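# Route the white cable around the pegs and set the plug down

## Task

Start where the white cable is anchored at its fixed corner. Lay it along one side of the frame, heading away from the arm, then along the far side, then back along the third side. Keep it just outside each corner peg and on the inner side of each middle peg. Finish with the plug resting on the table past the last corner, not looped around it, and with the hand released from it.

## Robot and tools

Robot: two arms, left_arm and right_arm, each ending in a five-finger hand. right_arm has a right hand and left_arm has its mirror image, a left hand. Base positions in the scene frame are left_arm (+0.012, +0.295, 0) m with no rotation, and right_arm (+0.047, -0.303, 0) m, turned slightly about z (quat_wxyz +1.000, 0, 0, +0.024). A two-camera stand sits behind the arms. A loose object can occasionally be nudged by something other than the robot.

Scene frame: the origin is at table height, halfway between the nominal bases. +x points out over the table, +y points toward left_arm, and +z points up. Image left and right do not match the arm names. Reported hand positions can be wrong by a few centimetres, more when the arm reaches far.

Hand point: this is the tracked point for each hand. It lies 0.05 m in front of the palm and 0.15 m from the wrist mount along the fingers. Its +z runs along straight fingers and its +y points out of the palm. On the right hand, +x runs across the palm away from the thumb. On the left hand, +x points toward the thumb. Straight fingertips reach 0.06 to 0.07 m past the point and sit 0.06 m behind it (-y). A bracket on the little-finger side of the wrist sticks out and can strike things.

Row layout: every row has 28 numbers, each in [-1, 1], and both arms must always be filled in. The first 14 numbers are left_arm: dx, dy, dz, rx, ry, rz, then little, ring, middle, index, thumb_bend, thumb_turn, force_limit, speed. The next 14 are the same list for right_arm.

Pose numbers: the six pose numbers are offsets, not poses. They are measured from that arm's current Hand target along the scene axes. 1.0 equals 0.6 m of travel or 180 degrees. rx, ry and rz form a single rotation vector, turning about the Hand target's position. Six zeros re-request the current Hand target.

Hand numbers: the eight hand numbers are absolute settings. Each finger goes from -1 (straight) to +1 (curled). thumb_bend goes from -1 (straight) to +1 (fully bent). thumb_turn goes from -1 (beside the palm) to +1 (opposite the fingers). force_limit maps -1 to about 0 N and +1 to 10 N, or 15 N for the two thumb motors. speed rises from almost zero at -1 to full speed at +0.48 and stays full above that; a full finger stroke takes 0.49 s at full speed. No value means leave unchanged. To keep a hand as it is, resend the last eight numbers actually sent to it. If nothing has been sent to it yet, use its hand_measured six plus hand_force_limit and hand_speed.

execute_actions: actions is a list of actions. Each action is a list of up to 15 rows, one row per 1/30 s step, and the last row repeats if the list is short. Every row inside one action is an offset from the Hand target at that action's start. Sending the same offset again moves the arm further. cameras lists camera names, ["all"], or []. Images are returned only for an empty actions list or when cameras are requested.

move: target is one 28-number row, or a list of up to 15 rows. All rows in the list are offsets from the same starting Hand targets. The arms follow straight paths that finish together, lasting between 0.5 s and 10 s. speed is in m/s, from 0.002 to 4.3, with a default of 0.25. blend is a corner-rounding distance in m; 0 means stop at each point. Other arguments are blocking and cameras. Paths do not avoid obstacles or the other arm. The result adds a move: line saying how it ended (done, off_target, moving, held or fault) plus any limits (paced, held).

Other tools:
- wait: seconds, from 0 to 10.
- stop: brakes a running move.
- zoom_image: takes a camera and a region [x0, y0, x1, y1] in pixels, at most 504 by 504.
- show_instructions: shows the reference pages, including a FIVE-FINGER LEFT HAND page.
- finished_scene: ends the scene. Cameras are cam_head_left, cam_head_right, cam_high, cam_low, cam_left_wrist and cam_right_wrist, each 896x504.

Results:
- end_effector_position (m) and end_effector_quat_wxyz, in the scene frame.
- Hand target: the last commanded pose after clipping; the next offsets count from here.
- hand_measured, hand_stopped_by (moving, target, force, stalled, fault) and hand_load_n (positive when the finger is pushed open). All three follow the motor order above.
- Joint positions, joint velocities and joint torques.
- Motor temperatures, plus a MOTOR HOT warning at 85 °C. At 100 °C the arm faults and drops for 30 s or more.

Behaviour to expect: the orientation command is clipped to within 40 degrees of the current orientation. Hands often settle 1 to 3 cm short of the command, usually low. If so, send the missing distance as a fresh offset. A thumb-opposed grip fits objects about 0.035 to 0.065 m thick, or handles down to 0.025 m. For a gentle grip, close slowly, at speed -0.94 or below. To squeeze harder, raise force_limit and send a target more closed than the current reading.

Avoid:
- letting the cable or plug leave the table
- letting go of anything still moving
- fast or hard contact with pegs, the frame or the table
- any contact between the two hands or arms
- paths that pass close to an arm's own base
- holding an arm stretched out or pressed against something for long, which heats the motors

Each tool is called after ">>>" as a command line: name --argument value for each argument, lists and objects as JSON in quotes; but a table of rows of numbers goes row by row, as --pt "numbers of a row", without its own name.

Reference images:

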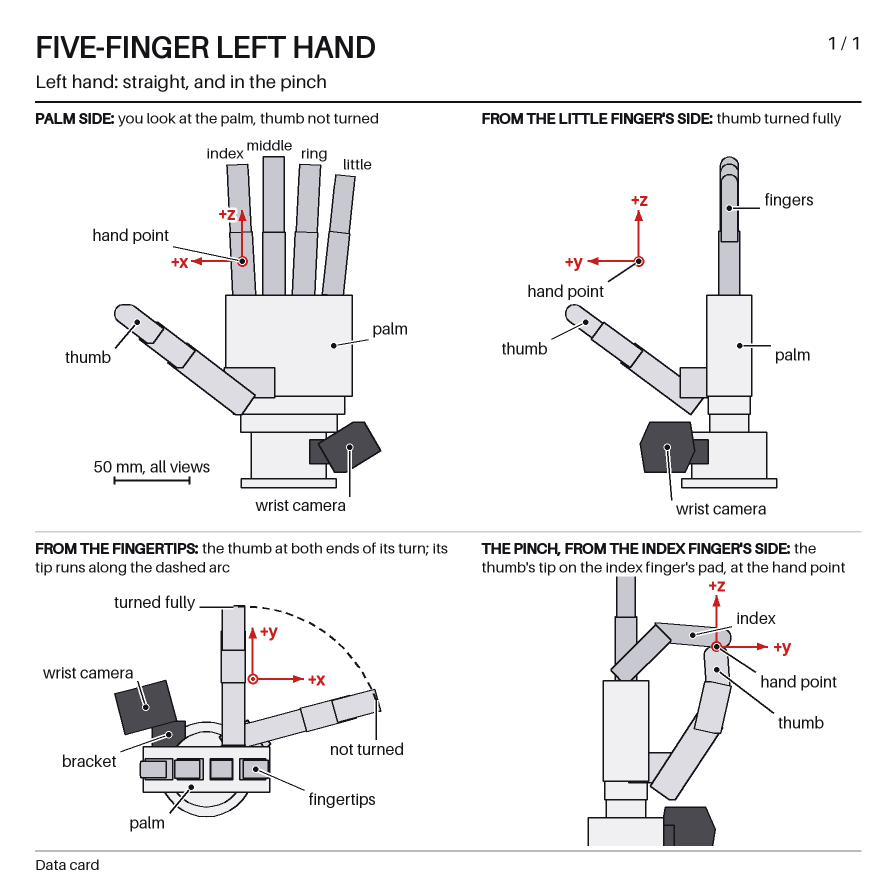

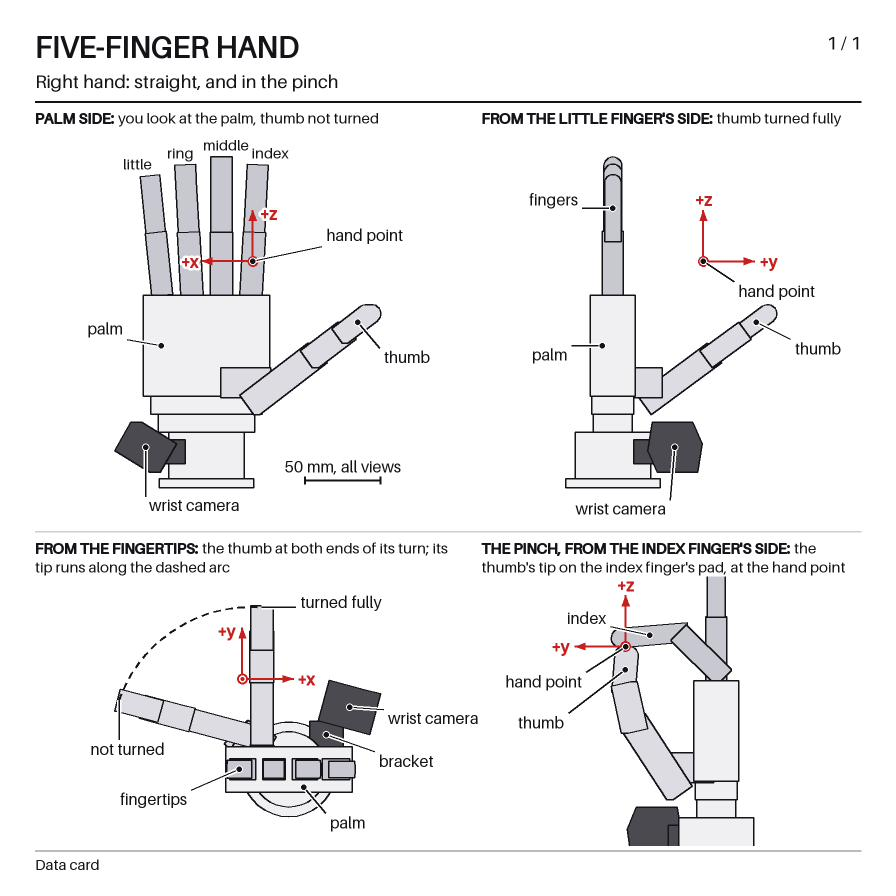

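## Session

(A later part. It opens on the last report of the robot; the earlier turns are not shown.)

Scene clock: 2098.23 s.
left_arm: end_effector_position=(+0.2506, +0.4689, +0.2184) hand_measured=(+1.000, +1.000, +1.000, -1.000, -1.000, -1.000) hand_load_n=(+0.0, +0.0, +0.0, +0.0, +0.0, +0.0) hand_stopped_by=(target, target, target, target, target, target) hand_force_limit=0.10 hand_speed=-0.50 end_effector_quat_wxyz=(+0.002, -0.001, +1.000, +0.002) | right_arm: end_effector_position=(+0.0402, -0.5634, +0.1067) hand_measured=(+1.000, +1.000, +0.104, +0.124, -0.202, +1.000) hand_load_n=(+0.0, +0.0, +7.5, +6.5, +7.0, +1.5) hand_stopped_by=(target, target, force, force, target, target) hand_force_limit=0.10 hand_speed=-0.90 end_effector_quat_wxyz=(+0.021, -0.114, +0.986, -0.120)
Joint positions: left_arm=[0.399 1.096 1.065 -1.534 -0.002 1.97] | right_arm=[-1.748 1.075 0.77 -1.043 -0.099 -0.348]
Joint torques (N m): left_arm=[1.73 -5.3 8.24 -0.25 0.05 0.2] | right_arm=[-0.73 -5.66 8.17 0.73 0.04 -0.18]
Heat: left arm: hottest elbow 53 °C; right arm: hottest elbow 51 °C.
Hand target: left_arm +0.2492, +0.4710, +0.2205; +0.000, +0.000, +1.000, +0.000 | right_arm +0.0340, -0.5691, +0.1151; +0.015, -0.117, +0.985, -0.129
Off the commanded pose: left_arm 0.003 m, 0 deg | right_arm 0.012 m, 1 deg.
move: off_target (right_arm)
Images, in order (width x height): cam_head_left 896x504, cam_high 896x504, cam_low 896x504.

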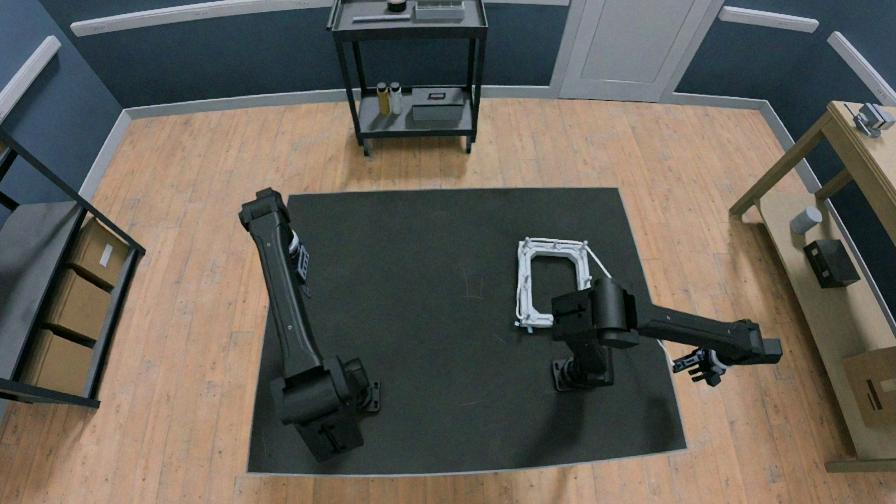

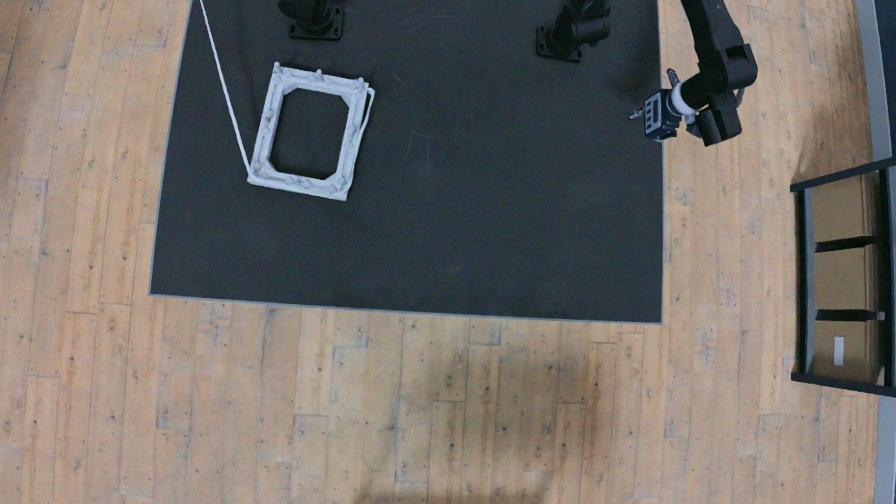

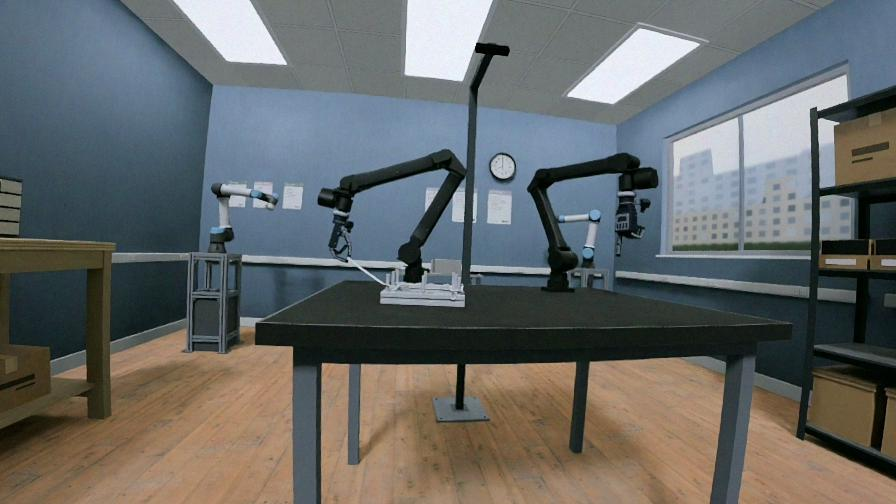

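>>> move --pt "0 0 0 0 0 0 1 1 1 -1 -1 -1 0.1 -0.5 0.31 0.1152 0 -0.0491 -0.0276 0.1741 1 1 0.5 0.5 -0.2 1 0.1 -0.9" --pt "0 0 0 0 0 0 1 1 1 -1 -1 -1 0.1 -0.5 0.5767 0.0652 -0.0418 -0.2709 -0.2422 0.2802 1 1 0.5 0.5 -0.2 1 0.1 -0.9" --speed 0.12 --blend 0.03 --cameras '["cam_head_left","cam_high"]'

>>> zoom_image --camera "cam_head_left" --region '[470, 200, 650, 340]'

>>> zoom_image --camera "cam_high" --region '[180, 60, 420, 240]'

Scene clock: 2312.57 s.
left_arm: end_effector_position=(+0.2506, +0.4689, +0.2184) hand_measured=(+1.000, +1.000, +1.000, -1.000, -1.000, -1.000) hand_load_n=(+0.0, +0.0, +0.0, +0.0, +0.0, +0.0) hand_stopped_by=(target, target, target, target, target, target) hand_force_limit=0.10 hand_speed=-0.50 end_effector_quat_wxyz=(+0.002, -0.001, +1.000, +0.002) | right_arm: end_effector_position=(+0.3777, -0.5339, +0.0919) hand_measured=(+1.000, +1.000, +0.104, +0.124, -0.202, +1.000) hand_load_n=(+0.0, +0.0, +7.5, +5.5, +7.0, +1.0) hand_stopped_by=(target, target, force, force, target, target) hand_force_limit=0.10 hand_speed=-0.90 end_effector_quat_wxyz=(+0.355, -0.447, +0.637, -0.518)
Joint positions: left_arm=[0.399 1.096 1.065 -1.534 -0.002 1.97] | right_arm=[-0.952 1.17 0.286 0.637 -0.531 -0.138]
Joint torques (N m): left_arm=[1.73 -5.3 8.24 -0.25 0.06 0.2] | right_arm=[-0.5 -4.48 5.22 2.71 -0.25 0.04]
Heat: left arm: hottest elbow 54 °C; right arm: hottest elbow 49 °C.
Hand target: left_arm +0.2492, +0.4710, +0.2205; +0.000, +0.000, +1.000, +0.000 | right_arm +0.3801, -0.5299, +0.0900; +0.361, -0.446, +0.637, -0.515
Off the commanded pose: left_arm 0.003 m, 0 deg | right_arm 0.005 m, 1 deg.
move: done
Images, in order (width x height): cam_head_left 896x504, cam_high 896x504.

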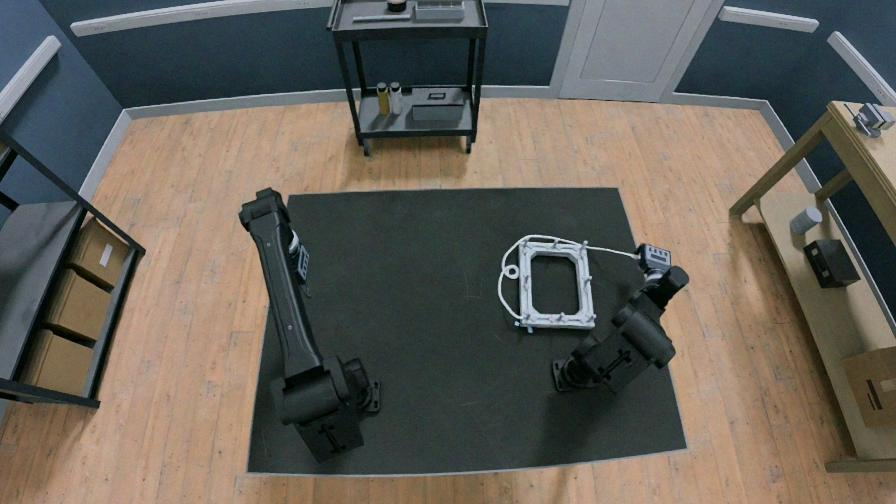

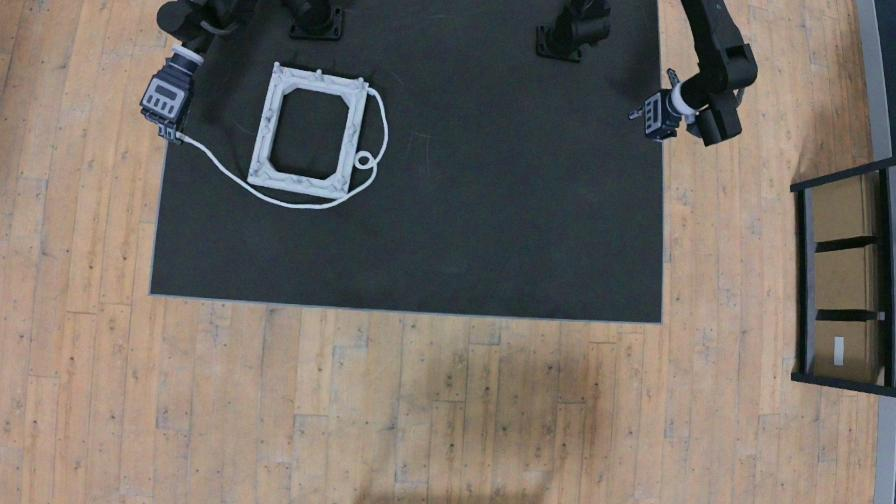

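Scaled by 2.800 from the camera's 896x504 image, which has a finer 1280x720 frame.

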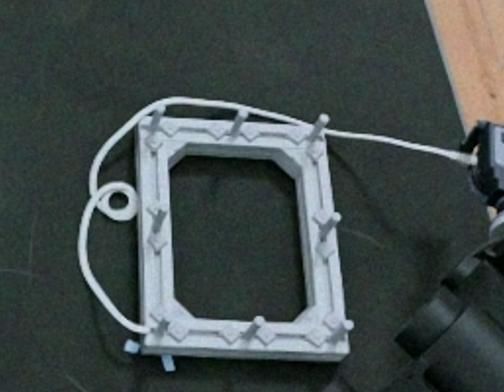

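Scaled by 2.100 from the camera's 896x504 image, which has a finer 1280x720 frame.

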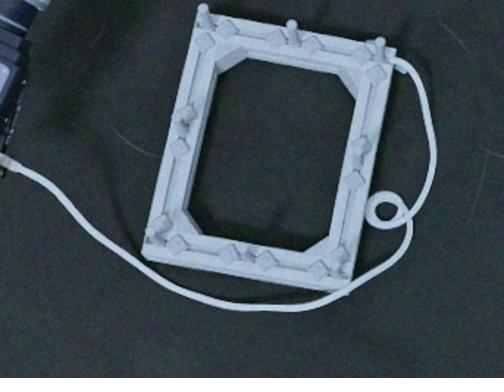

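>>> move --target '[0.2598,-0.8683,-0.0342,-0.3611,0,0,1,1,-0.2,-0.2,-0.2,1,0.1,-0.5,0,0,0,0,0,0,1,1,0.5,0.5,-0.2,1,0.1,-0.9]' --speed 0.35 --cameras '["cam_head_left"]'

Scene clock: 2345.73 s.
left_arm: end_effector_position=(+0.4062, -0.0465, +0.1974) hand_measured=(+1.000, +1.000, -0.200, -0.200, -0.200, +1.000) hand_load_n=(+0.0, +0.5, +0.0, +0.0, +0.0, +0.0) hand_stopped_by=(target, target, target, target, target, target) hand_force_limit=0.10 hand_speed=-0.50 end_effector_quat_wxyz=(-0.003, -0.002, +0.845, -0.535) | right_arm: end_effector_position=(+0.3777, -0.5339, +0.0919) hand_measured=(+1.000, +1.000, +0.104, +0.124, -0.202, +1.000) hand_load_n=(+0.0, +0.0, +7.5, +5.5, +7.0, +1.0) hand_stopped_by=(target, target, force, force, target, target) hand_force_limit=0.10 hand_speed=-0.90 end_effector_quat_wxyz=(+0.355, -0.446, +0.637, -0.518)
Joint positions: left_arm=[-0.423 1.485 1.158 -0.535 0.972 0.759] | right_arm=[-0.952 1.17 0.286 0.637 -0.531 -0.137]
Joint torques (N m): left_arm=[0.44 -12.63 7.86 1.65 0.51 -0.06] | right_arm=[0.62 -4.84 5.35 3.12 -0.24 0.03]
Heat: left arm: hottest elbow 54 °C; right arm: hottest elbow 49 °C.
Hand target: left_arm +0.4051, -0.0500, +0.2001; +0.000, +0.000, +0.843, -0.537 | right_arm +0.3800, -0.5299, +0.0900; +0.361, -0.446, +0.637, -0.515
Off the commanded pose: left_arm 0.004 m, 1 deg | right_arm 0.005 m, 1 deg.
move: done
Images, in order (width x height): cam_head_left 896x504.

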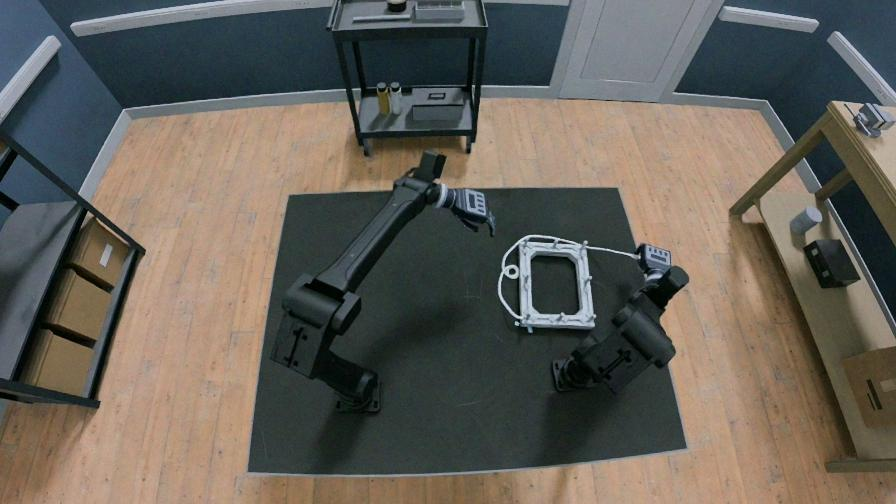

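>>> move --target '[0,-0.1383,-0.2167,0,0,0,1,1,-0.2,-0.2,-0.2,1,0.1,-0.5,0,0,0,0,0,0,1,1,0.5,0.5,-0.2,1,0.1,-0.9]' --speed 0.15 --cameras '["cam_head_left","cam_left_wrist","cam_low"]'

>>> zoom_image --camera "cam_head_left" --region '[460, 200, 560, 300]'

Scene clock: 2352.70 s.
left_arm: end_effector_position=(+0.4058, -0.1287, +0.0751) hand_measured=(+1.000, +1.000, -0.200, -0.200, -0.200, +1.000) hand_load_n=(+0.5, +0.0, +0.0, +0.0, +0.0, +0.0) hand_stopped_by=(target, target, target, target, target, target) hand_force_limit=0.10 hand_speed=-0.50 end_effector_quat_wxyz=(+0.003, +0.002, +0.844, -0.537) | right_arm: end_effector_position=(+0.3777, -0.5339, +0.0919) hand_measured=(+1.000, +1.000, +0.104, +0.124, -0.202, +1.000) hand_load_n=(+0.5, +0.0, +7.5, +6.0, +7.0, +1.0) hand_stopped_by=(target, target, force, force, target, target) hand_force_limit=0.10 hand_speed=-0.90 end_effector_quat_wxyz=(+0.355, -0.446, +0.637, -0.518)
Joint positions: left_arm=[-0.573 1.722 1.062 -0.051 0.864 0.587] | right_arm=[-0.952 1.17 0.286 0.637 -0.531 -0.137]
Joint torques (N m): left_arm=[0.56 -13.22 7.15 1.85 0.39 -0.03] | right_arm=[-0.38 -4.13 5.2 2.82 -0.21 -0.03]
Motor temperatures (°C): left_arm=[29 33 55 28 28 30] | right_arm=[30 32 48 29 30 28]
Heat: left arm: hottest elbow 55 °C; right arm: hottest elbow 48 °C.
Hand target: left_arm +0.4052, -0.1329, +0.0700; +0.000, +0.000, +0.843, -0.537 | right_arm +0.3800, -0.5299, +0.0900; +0.361, -0.446, +0.637, -0.515
Off the commanded pose: left_arm 0.007 m, 0 deg | right_arm 0.005 m, 1 deg.
move: done
Images, in order (width x height): cam_head_left 896x504, cam_low 896x504, cam_left_wrist 896x504.

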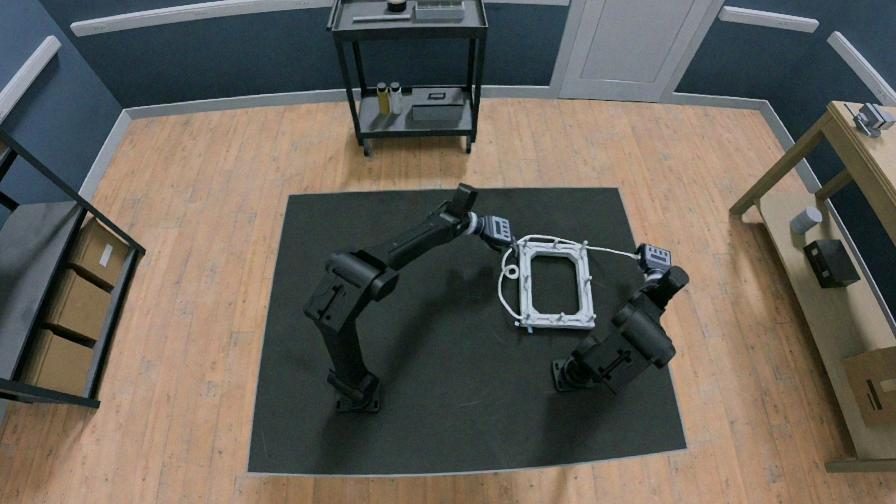

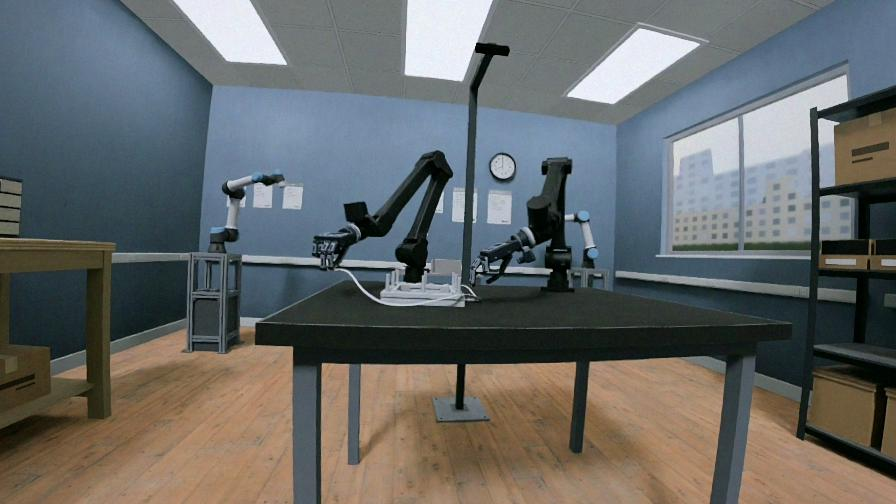

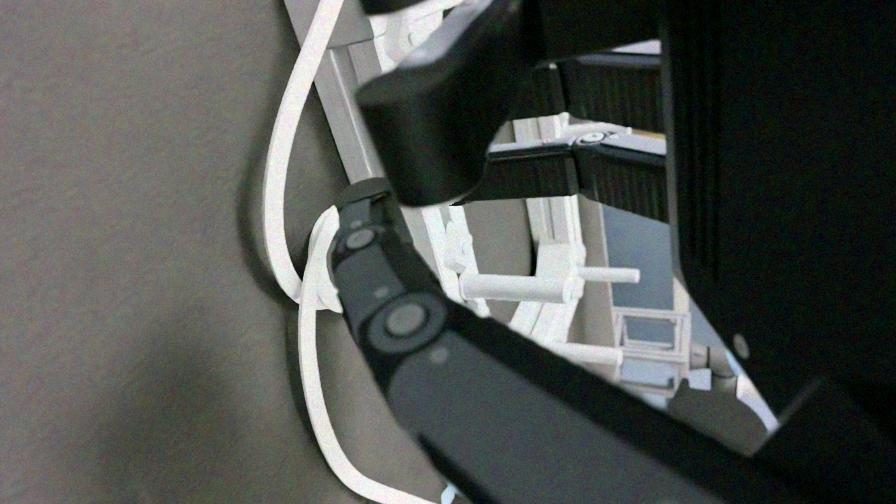

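Scaled by 5.040 from the camera's 896x504 image, which has a finer 1280x720 frame.

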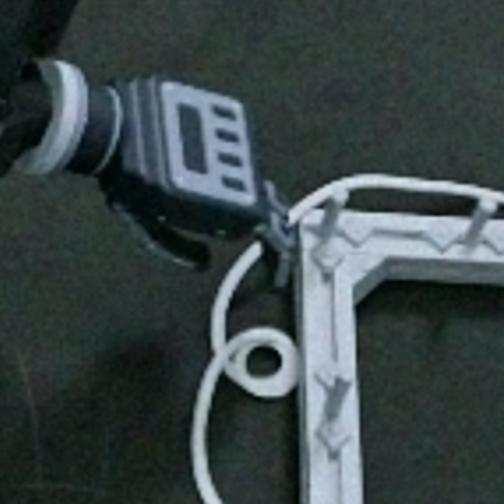

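>>> zoom_image --camera "cam_head_left" --region '[485, 225, 535, 275]'

>>> zoom_image --camera "cam_left_wrist" --region '[220, 0, 560, 340]'

Scaled by 10.080 from the camera's 896x504 image, which has a finer 1280x720 frame.

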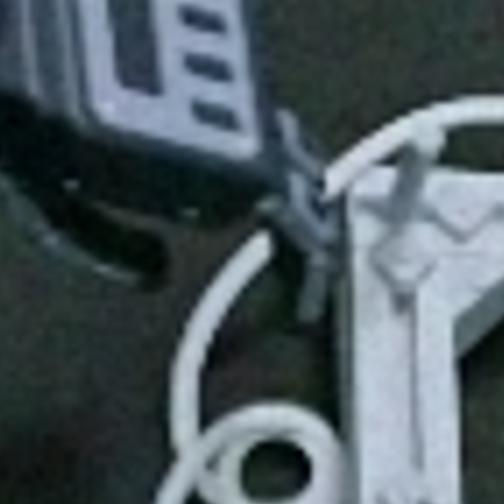

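Scaled by 1.482 from the camera's 896x504 image, which has a finer 1280x720 frame.

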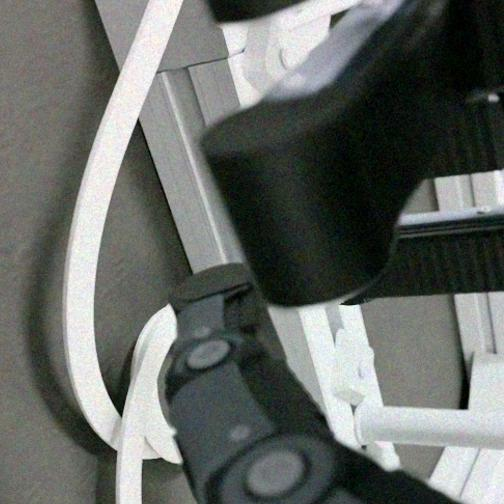

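>>> move --target '[0.008,0.0,-0.0667,0,0,0,1,1,-0.2,-0.2,-0.2,1,0.1,-0.5,0,0,0,0,0,0,1,1,0.5,0.5,-0.2,1,0.1,-0.9]' --speed 0.1 --cameras '["cam_head_left","cam_left_wrist"]'

>>> zoom_image --camera "cam_head_left" --region '[485, 225, 535, 275]'

>>> zoom_image --camera "cam_left_wrist" --region '[220, 0, 560, 340]'

Scene clock: 2417.90 s.
left_arm: end_effector_position=(+0.4091, -0.1308, +0.0350) hand_measured=(+1.000, +1.000, -0.200, -0.200, -0.200, +1.000) hand_load_n=(+0.0, +0.0, +0.0, +0.0, +0.0, +0.0) hand_stopped_by=(target, target, target, target, target, target) hand_force_limit=0.10 hand_speed=-0.50 end_effector_quat_wxyz=(+0.001, +0.001, +0.844, -0.536) | right_arm: end_effector_position=(+0.3777, -0.5339, +0.0919) hand_measured=(+1.000, +1.000, +0.104, +0.124, -0.202, +1.000) hand_load_n=(+0.0, +0.0, +7.5, +5.5, +7.0, +1.0) hand_stopped_by=(target, target, force, force, target, target) hand_force_limit=0.10 hand_speed=-0.90 end_effector_quat_wxyz=(+0.355, -0.446, +0.637, -0.518)
Joint positions: left_arm=[-0.573 1.803 1.045 0.043 0.864 0.587] | right_arm=[-0.952 1.17 0.286 0.637 -0.531 -0.137]
Joint torques (N m): left_arm=[0.85 -13.74 6.67 1.83 0.57 0.02] | right_arm=[0.38 -3.55 5.39 3.14 -0.26 -0.05]
Motor temperatures (°C): left_arm=[29 34 55 28 28 30] | right_arm=[30 31 47 29 30 28]
Heat: left arm: hottest elbow 55 °C; right arm: hottest elbow 47 °C.
Hand target: left_arm +0.4100, -0.1328, +0.0300; +0.000, +0.000, +0.843, -0.537 | right_arm +0.3800, -0.5299, +0.0900; +0.361, -0.446, +0.637, -0.515
Off the commanded pose: left_arm 0.006 m, 0 deg | right_arm 0.005 m, 1 deg.
move: done
Images, in order (width x height): cam_head_left 896x504, cam_left_wrist 896x504.

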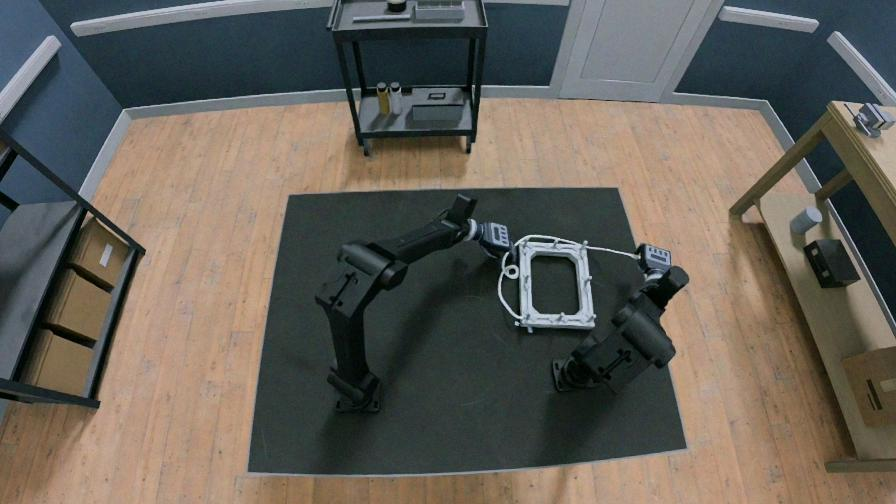

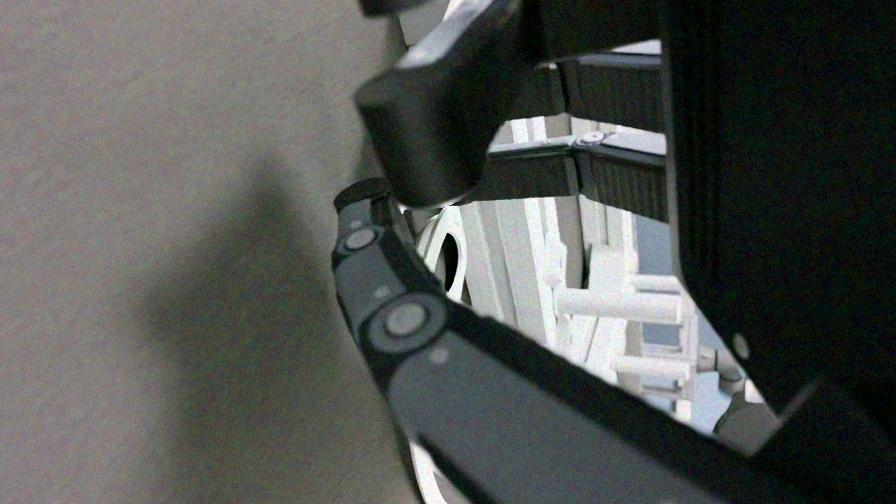

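Scaled by 10.080 from the camera's 896x504 image, which has a finer 1280x720 frame.

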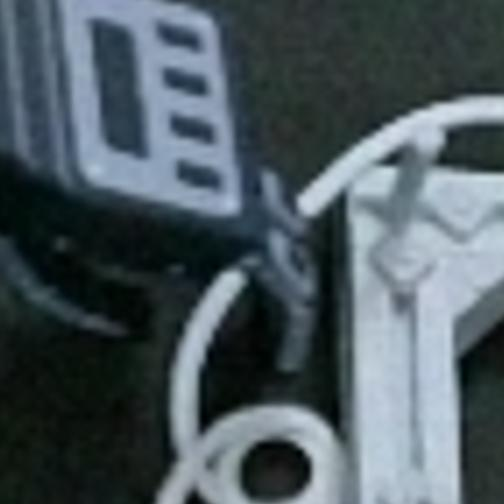

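Scaled by 1.482 from the camera's 896x504 image, which has a finer 1280x720 frame.

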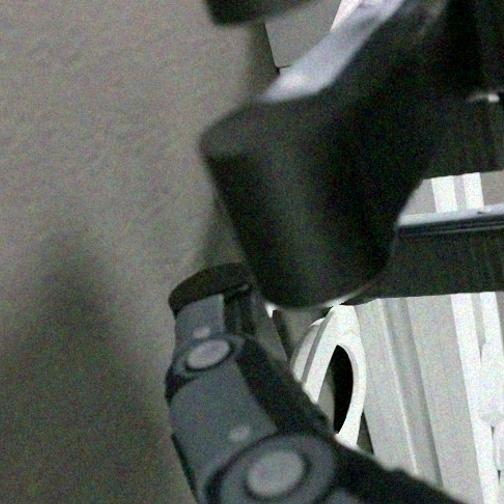

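>>> move --target '[0.0,0.0,-0.0367,0,0,0,1,1,-0.2,-0.2,-0.2,1,0.1,-0.5,0,0,0,0,0,0,1,1,0.5,0.5,-0.2,1,0.1,-0.9]' --speed 0.06 --cameras '["cam_head_left","cam_left_wrist"]'

>>> zoom_image --camera "cam_head_left" --region '[485, 225, 535, 275]'

>>> zoom_image --camera "cam_left_wrist" --region '[220, 100, 560, 440]'

Scene clock: 2434.27 s.
left_arm: end_effector_position=(+0.4131, -0.1342, +0.0262) hand_measured=(+1.000, +1.000, -0.200, -0.200, -0.200, +1.000) hand_load_n=(+0.0, +0.0, -1.0, +0.0, +0.0, +0.0) hand_stopped_by=(target, target, target, target, target, target) hand_force_limit=0.10 hand_speed=-0.50 end_effector_quat_wxyz=(+0.008, +0.008, +0.840, -0.543) | right_arm: end_effector_position=(+0.3777, -0.5339, +0.0919) hand_measured=(+1.000, +1.000, +0.104, +0.124, -0.202, +1.000) hand_load_n=(+0.0, +0.0, +7.5, +6.0, +6.5, +1.0) hand_stopped_by=(target, target, force, force, target, target) hand_force_limit=0.10 hand_speed=-0.90 end_effector_quat_wxyz=(+0.355, -0.446, +0.637, -0.518)
Joint positions: left_arm=[-0.573 1.829 1.041 0.099 0.87 0.587] | right_arm=[-0.952 1.17 0.286 0.637 -0.531 -0.137]
Joint torques (N m): left_arm=[0.79 -12.45 5.9 1.89 0.3 0.03] | right_arm=[0.21 -4.37 4.9 2.96 -0.25 0.02]
Heat: left arm: hottest elbow 54 °C; right arm: hottest elbow 47 °C.
Hand target: left_arm +0.4098, -0.1329, +0.0079; +0.000, +0.000, +0.843, -0.537 | right_arm +0.3800, -0.5299, +0.0900; +0.361, -0.446, +0.637, -0.515
Off the commanded pose: left_arm 0.019 m, 2 deg | right_arm 0.005 m, 1 deg.
move: off_target (left_arm)
Images, in order (width x height): cam_head_left 896x504, cam_left_wrist 896x504.

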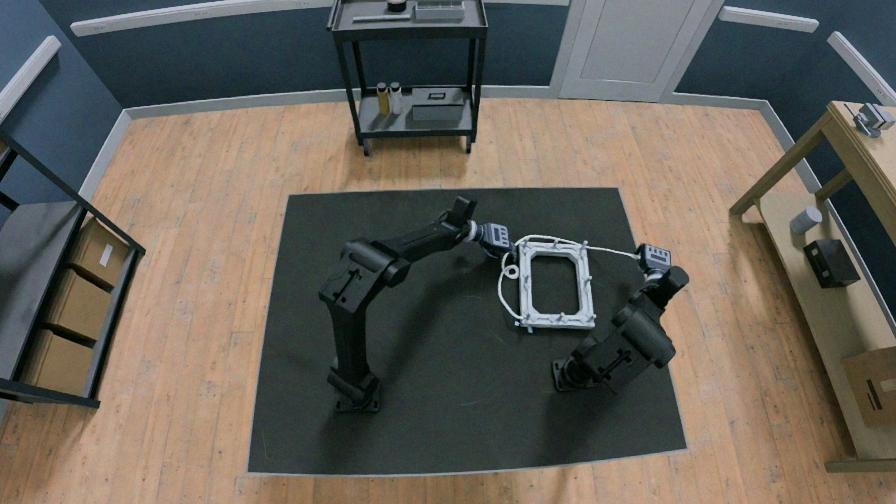

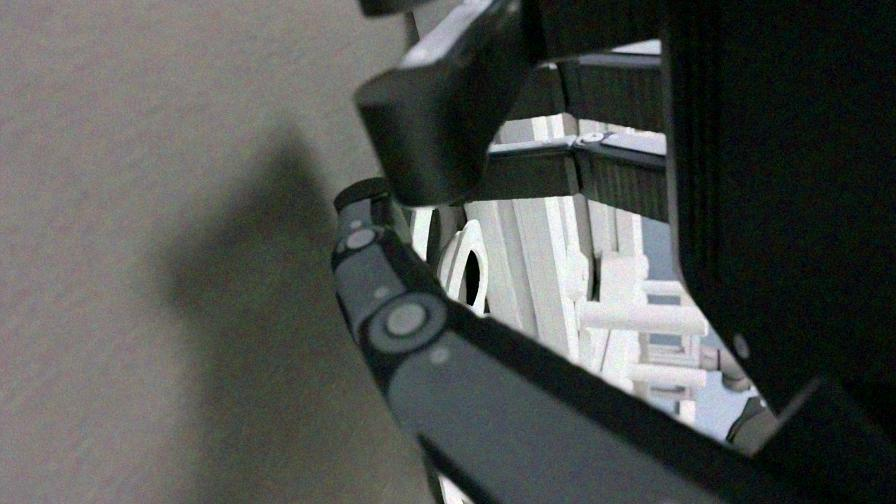

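Scaled by 10.080 from the camera's 896x504 image, which has a finer 1280x720 frame.

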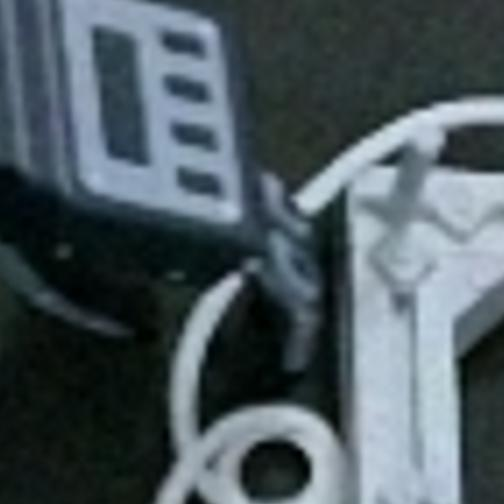

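Scaled by 1.482 from the camera's 896x504 image, which has a finer 1280x720 frame.

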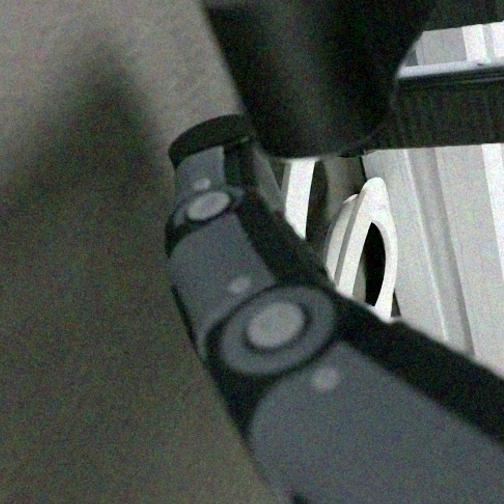

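>>> move --pt "0.0 0.0 0.045 0 0 0 1 1 0.05 0.05 -0.2 1 0.1 -0.5 0 0 0 0 0 0 1 1 0.5 0.5 -0.2 1 0.1 -0.9" --pt "0.0 -0.0100 0.0367 0 0 0 1 1 0.05 0.05 -0.2 1 0.1 -0.5 0 0 0 0 0 0 1 1 0.5 0.5 -0.2 1 0.1 -0.9" --pt "0.0 -0.0100 0.0 0 0 0 1 1 0.05 0.05 -0.2 1 0.1 -0.5 0 0 0 0 0 0 1 1 0.5 0.5 -0.2 1 0.1 -0.9" --speed 0.06 --cameras '["cam_head_left","cam_left_wrist"]'

>>> zoom_image --camera "cam_left_wrist" --region '[260, 100, 560, 400]'

Scene clock: 2456.47 s.
left_arm: end_effector_position=(+0.4114, -0.1358, +0.0271) hand_measured=(+1.000, +1.000, +0.050, +0.050, -0.200, +1.000) hand_load_n=(+0.0, +0.0, -3.0, +0.0, +0.0, +0.0) hand_stopped_by=(target, target, target, target, target, target) hand_force_limit=0.10 hand_speed=-0.50 end_effector_quat_wxyz=(+0.004, +0.002, +0.839, -0.543) | right_arm: end_effector_position=(+0.3778, -0.5338, +0.0919) hand_measured=(+1.000, +1.000, +0.104, +0.124, -0.202, +1.000) hand_load_n=(+0.0, +0.0, +7.5, +5.5, +6.5, +1.0) hand_stopped_by=(target, target, force, force, target, target) hand_force_limit=0.10 hand_speed=-0.90 end_effector_quat_wxyz=(+0.355, -0.446, +0.637, -0.518)
Joint positions: left_arm=[-0.576 1.828 1.041 0.101 0.868 0.569] | right_arm=[-0.952 1.17 0.286 0.637 -0.531 -0.137]
Joint torques (N m): left_arm=[0.38 -11.99 6.52 2.03 0.06 0.11] | right_arm=[-0.15 -3.9 5.26 3.02 -0.23 0.06]
Heat: left arm: hottest elbow 52 °C; right arm: hottest elbow 46 °C.
Hand target: left_arm +0.4099, -0.1389, +0.0078; +0.000, +0.000, +0.843, -0.537 | right_arm +0.3800, -0.5299, +0.0900; +0.361, -0.446, +0.637, -0.515
Off the commanded pose: left_arm 0.020 m, 1 deg | right_arm 0.005 m, 1 deg.
move: off_target (left_arm)
Images, in order (width x height): cam_head_left 896x504, cam_left_wrist 896x504.

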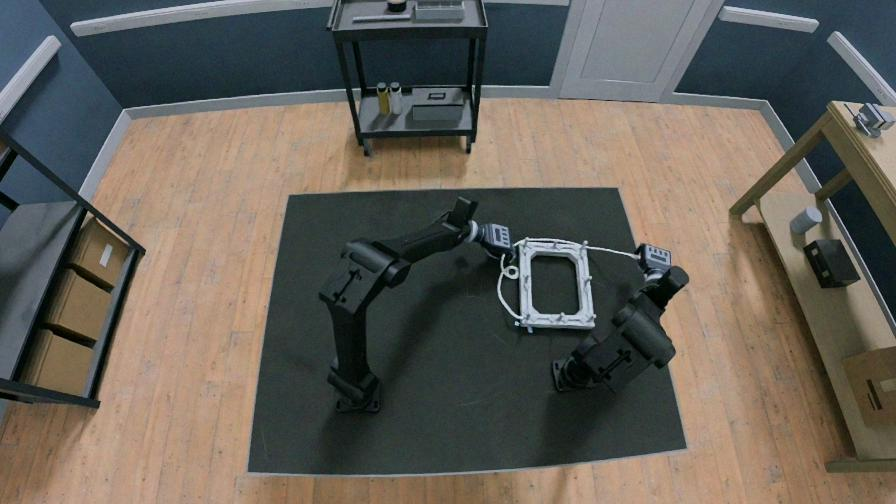

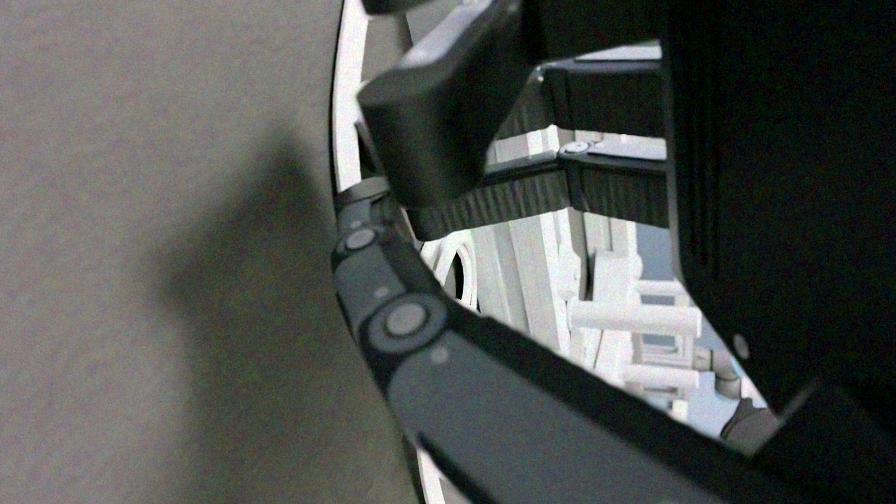

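Scaled by 1.680 from the camera's 896x504 image, which has a finer 1280x720 frame.

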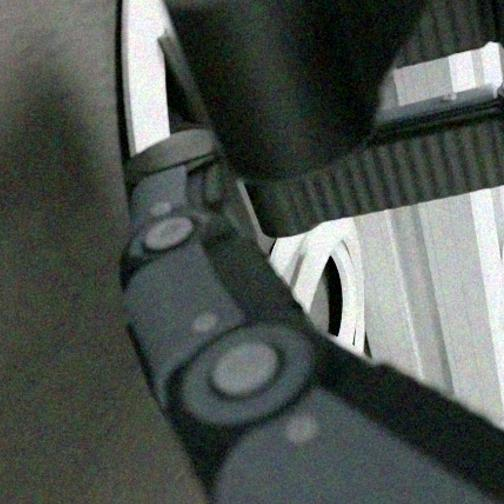

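>>> execute_actions --actions '[[[0,0,0.01,0,0,0,1,1,0.5,0.5,-0.2,1,0.1,-0.9,0,0,0,0,0,0,1,1,0.5,0.5,-0.2,1,0.1,-0.9]],[[0,0,0,0,0,0,1,1,0.5,0.5,-0.2,1,0.1,-0.9,0,0,0,0,0,0,1,1,0.5,0.5,-0.2,1,0.1,-0.9]],[[0,0,0,0,0,0,1,1,0.5,0.5,-0.2,1,0.1,-0.9,0,0,0,0,0,0,1,1,0.5,0.5,-0.2,1,0.1,-0.9]]]' --cameras '["cam_left_wrist", "cam_head_left"]'

>>> zoom_image --camera "cam_left_wrist" --region '[260, 100, 560, 400]'

>>> zoom_image --camera "cam_head_left" --region '[485, 225, 535, 275]'

Scene clock: 2467.37 s.
left_arm: end_effector_position=(+0.4110, -0.1365, +0.0246) hand_measured=(+1.000, +1.000, +0.260, +0.290, -0.200, +1.000) hand_load_n=(+0.0, +0.0, +8.5, +6.5, +1.5, -0.5) hand_stopped_by=(target, target, force, force, target, target) hand_force_limit=0.10 hand_speed=-0.90 end_effector_quat_wxyz=(+0.005, +0.001, +0.841, -0.541) | right_arm: end_effector_position=(+0.3777, -0.5338, +0.0918) hand_measured=(+1.000, +1.000, +0.104, +0.124, -0.202, +1.000) hand_load_n=(+0.0, +0.0, +7.5, +5.5, +6.5, +1.0) hand_stopped_by=(target, target, force, force, target, target) hand_force_limit=0.10 hand_speed=-0.90 end_effector_quat_wxyz=(+0.355, -0.446, +0.638, -0.518)
Joint positions: left_arm=[-0.578 1.832 1.041 0.102 0.862 0.568] | right_arm=[-0.952 1.17 0.286 0.637 -0.531 -0.137]
Joint torques (N m): left_arm=[0.56 -13.27 6.78 1.43 0.32 0.11] | right_arm=[0.21 -3.6 5.16 2.91 -0.16 0.04]
Heat: left arm: hottest elbow 52 °C; right arm: hottest elbow 46 °C.
Hand target: left_arm +0.4100, -0.1389, +0.0140; +0.000, +0.000, +0.843, -0.537 | right_arm +0.3800, -0.5299, +0.0899; +0.361, -0.446, +0.637, -0.515
Off the commanded pose: left_arm 0.011 m, 1 deg | right_arm 0.005 m, 1 deg.
Images, in order (width x height): cam_head_left 896x504, cam_left_wrist 896x504.

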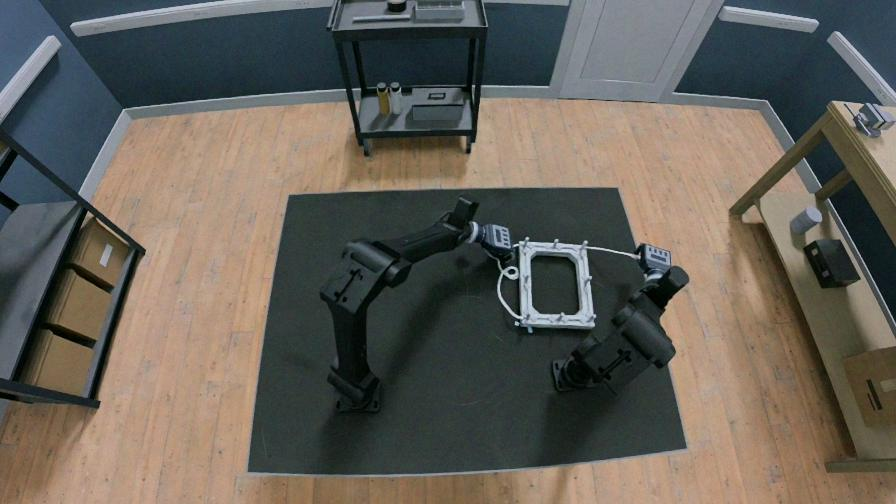

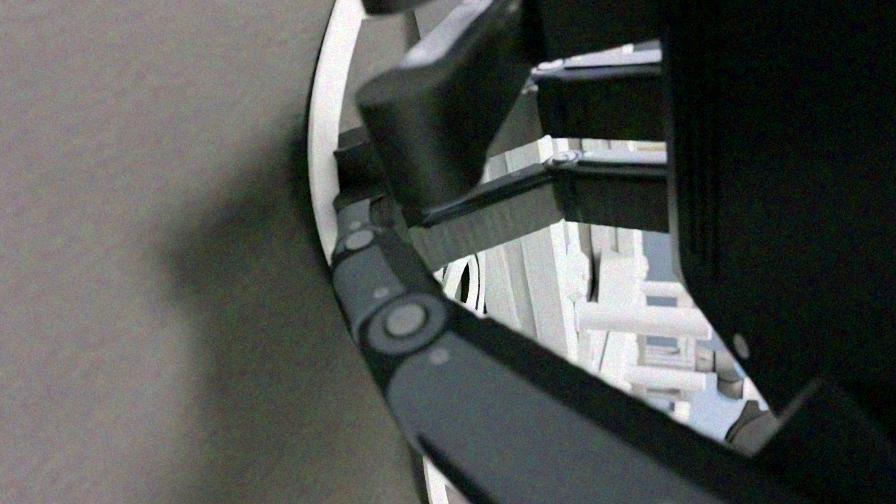

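Scaled by 1.680 from the camera's 896x504 image, which has a finer 1280x720 frame.

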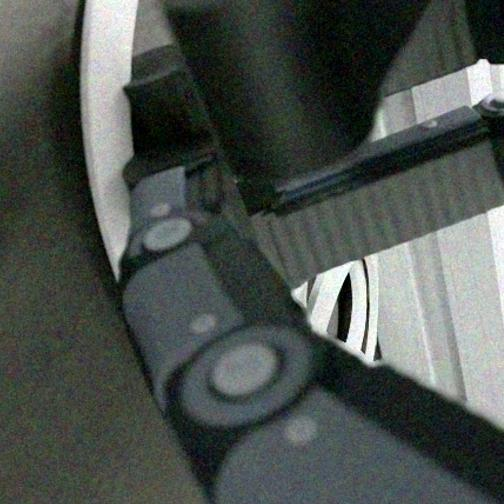

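Scaled by 10.080 from the camera's 896x504 image, which has a finer 1280x720 frame.

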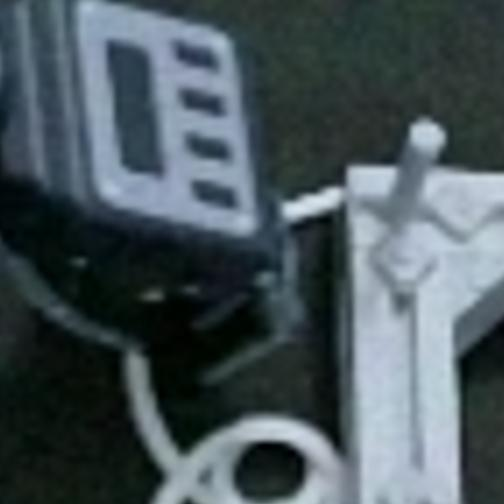

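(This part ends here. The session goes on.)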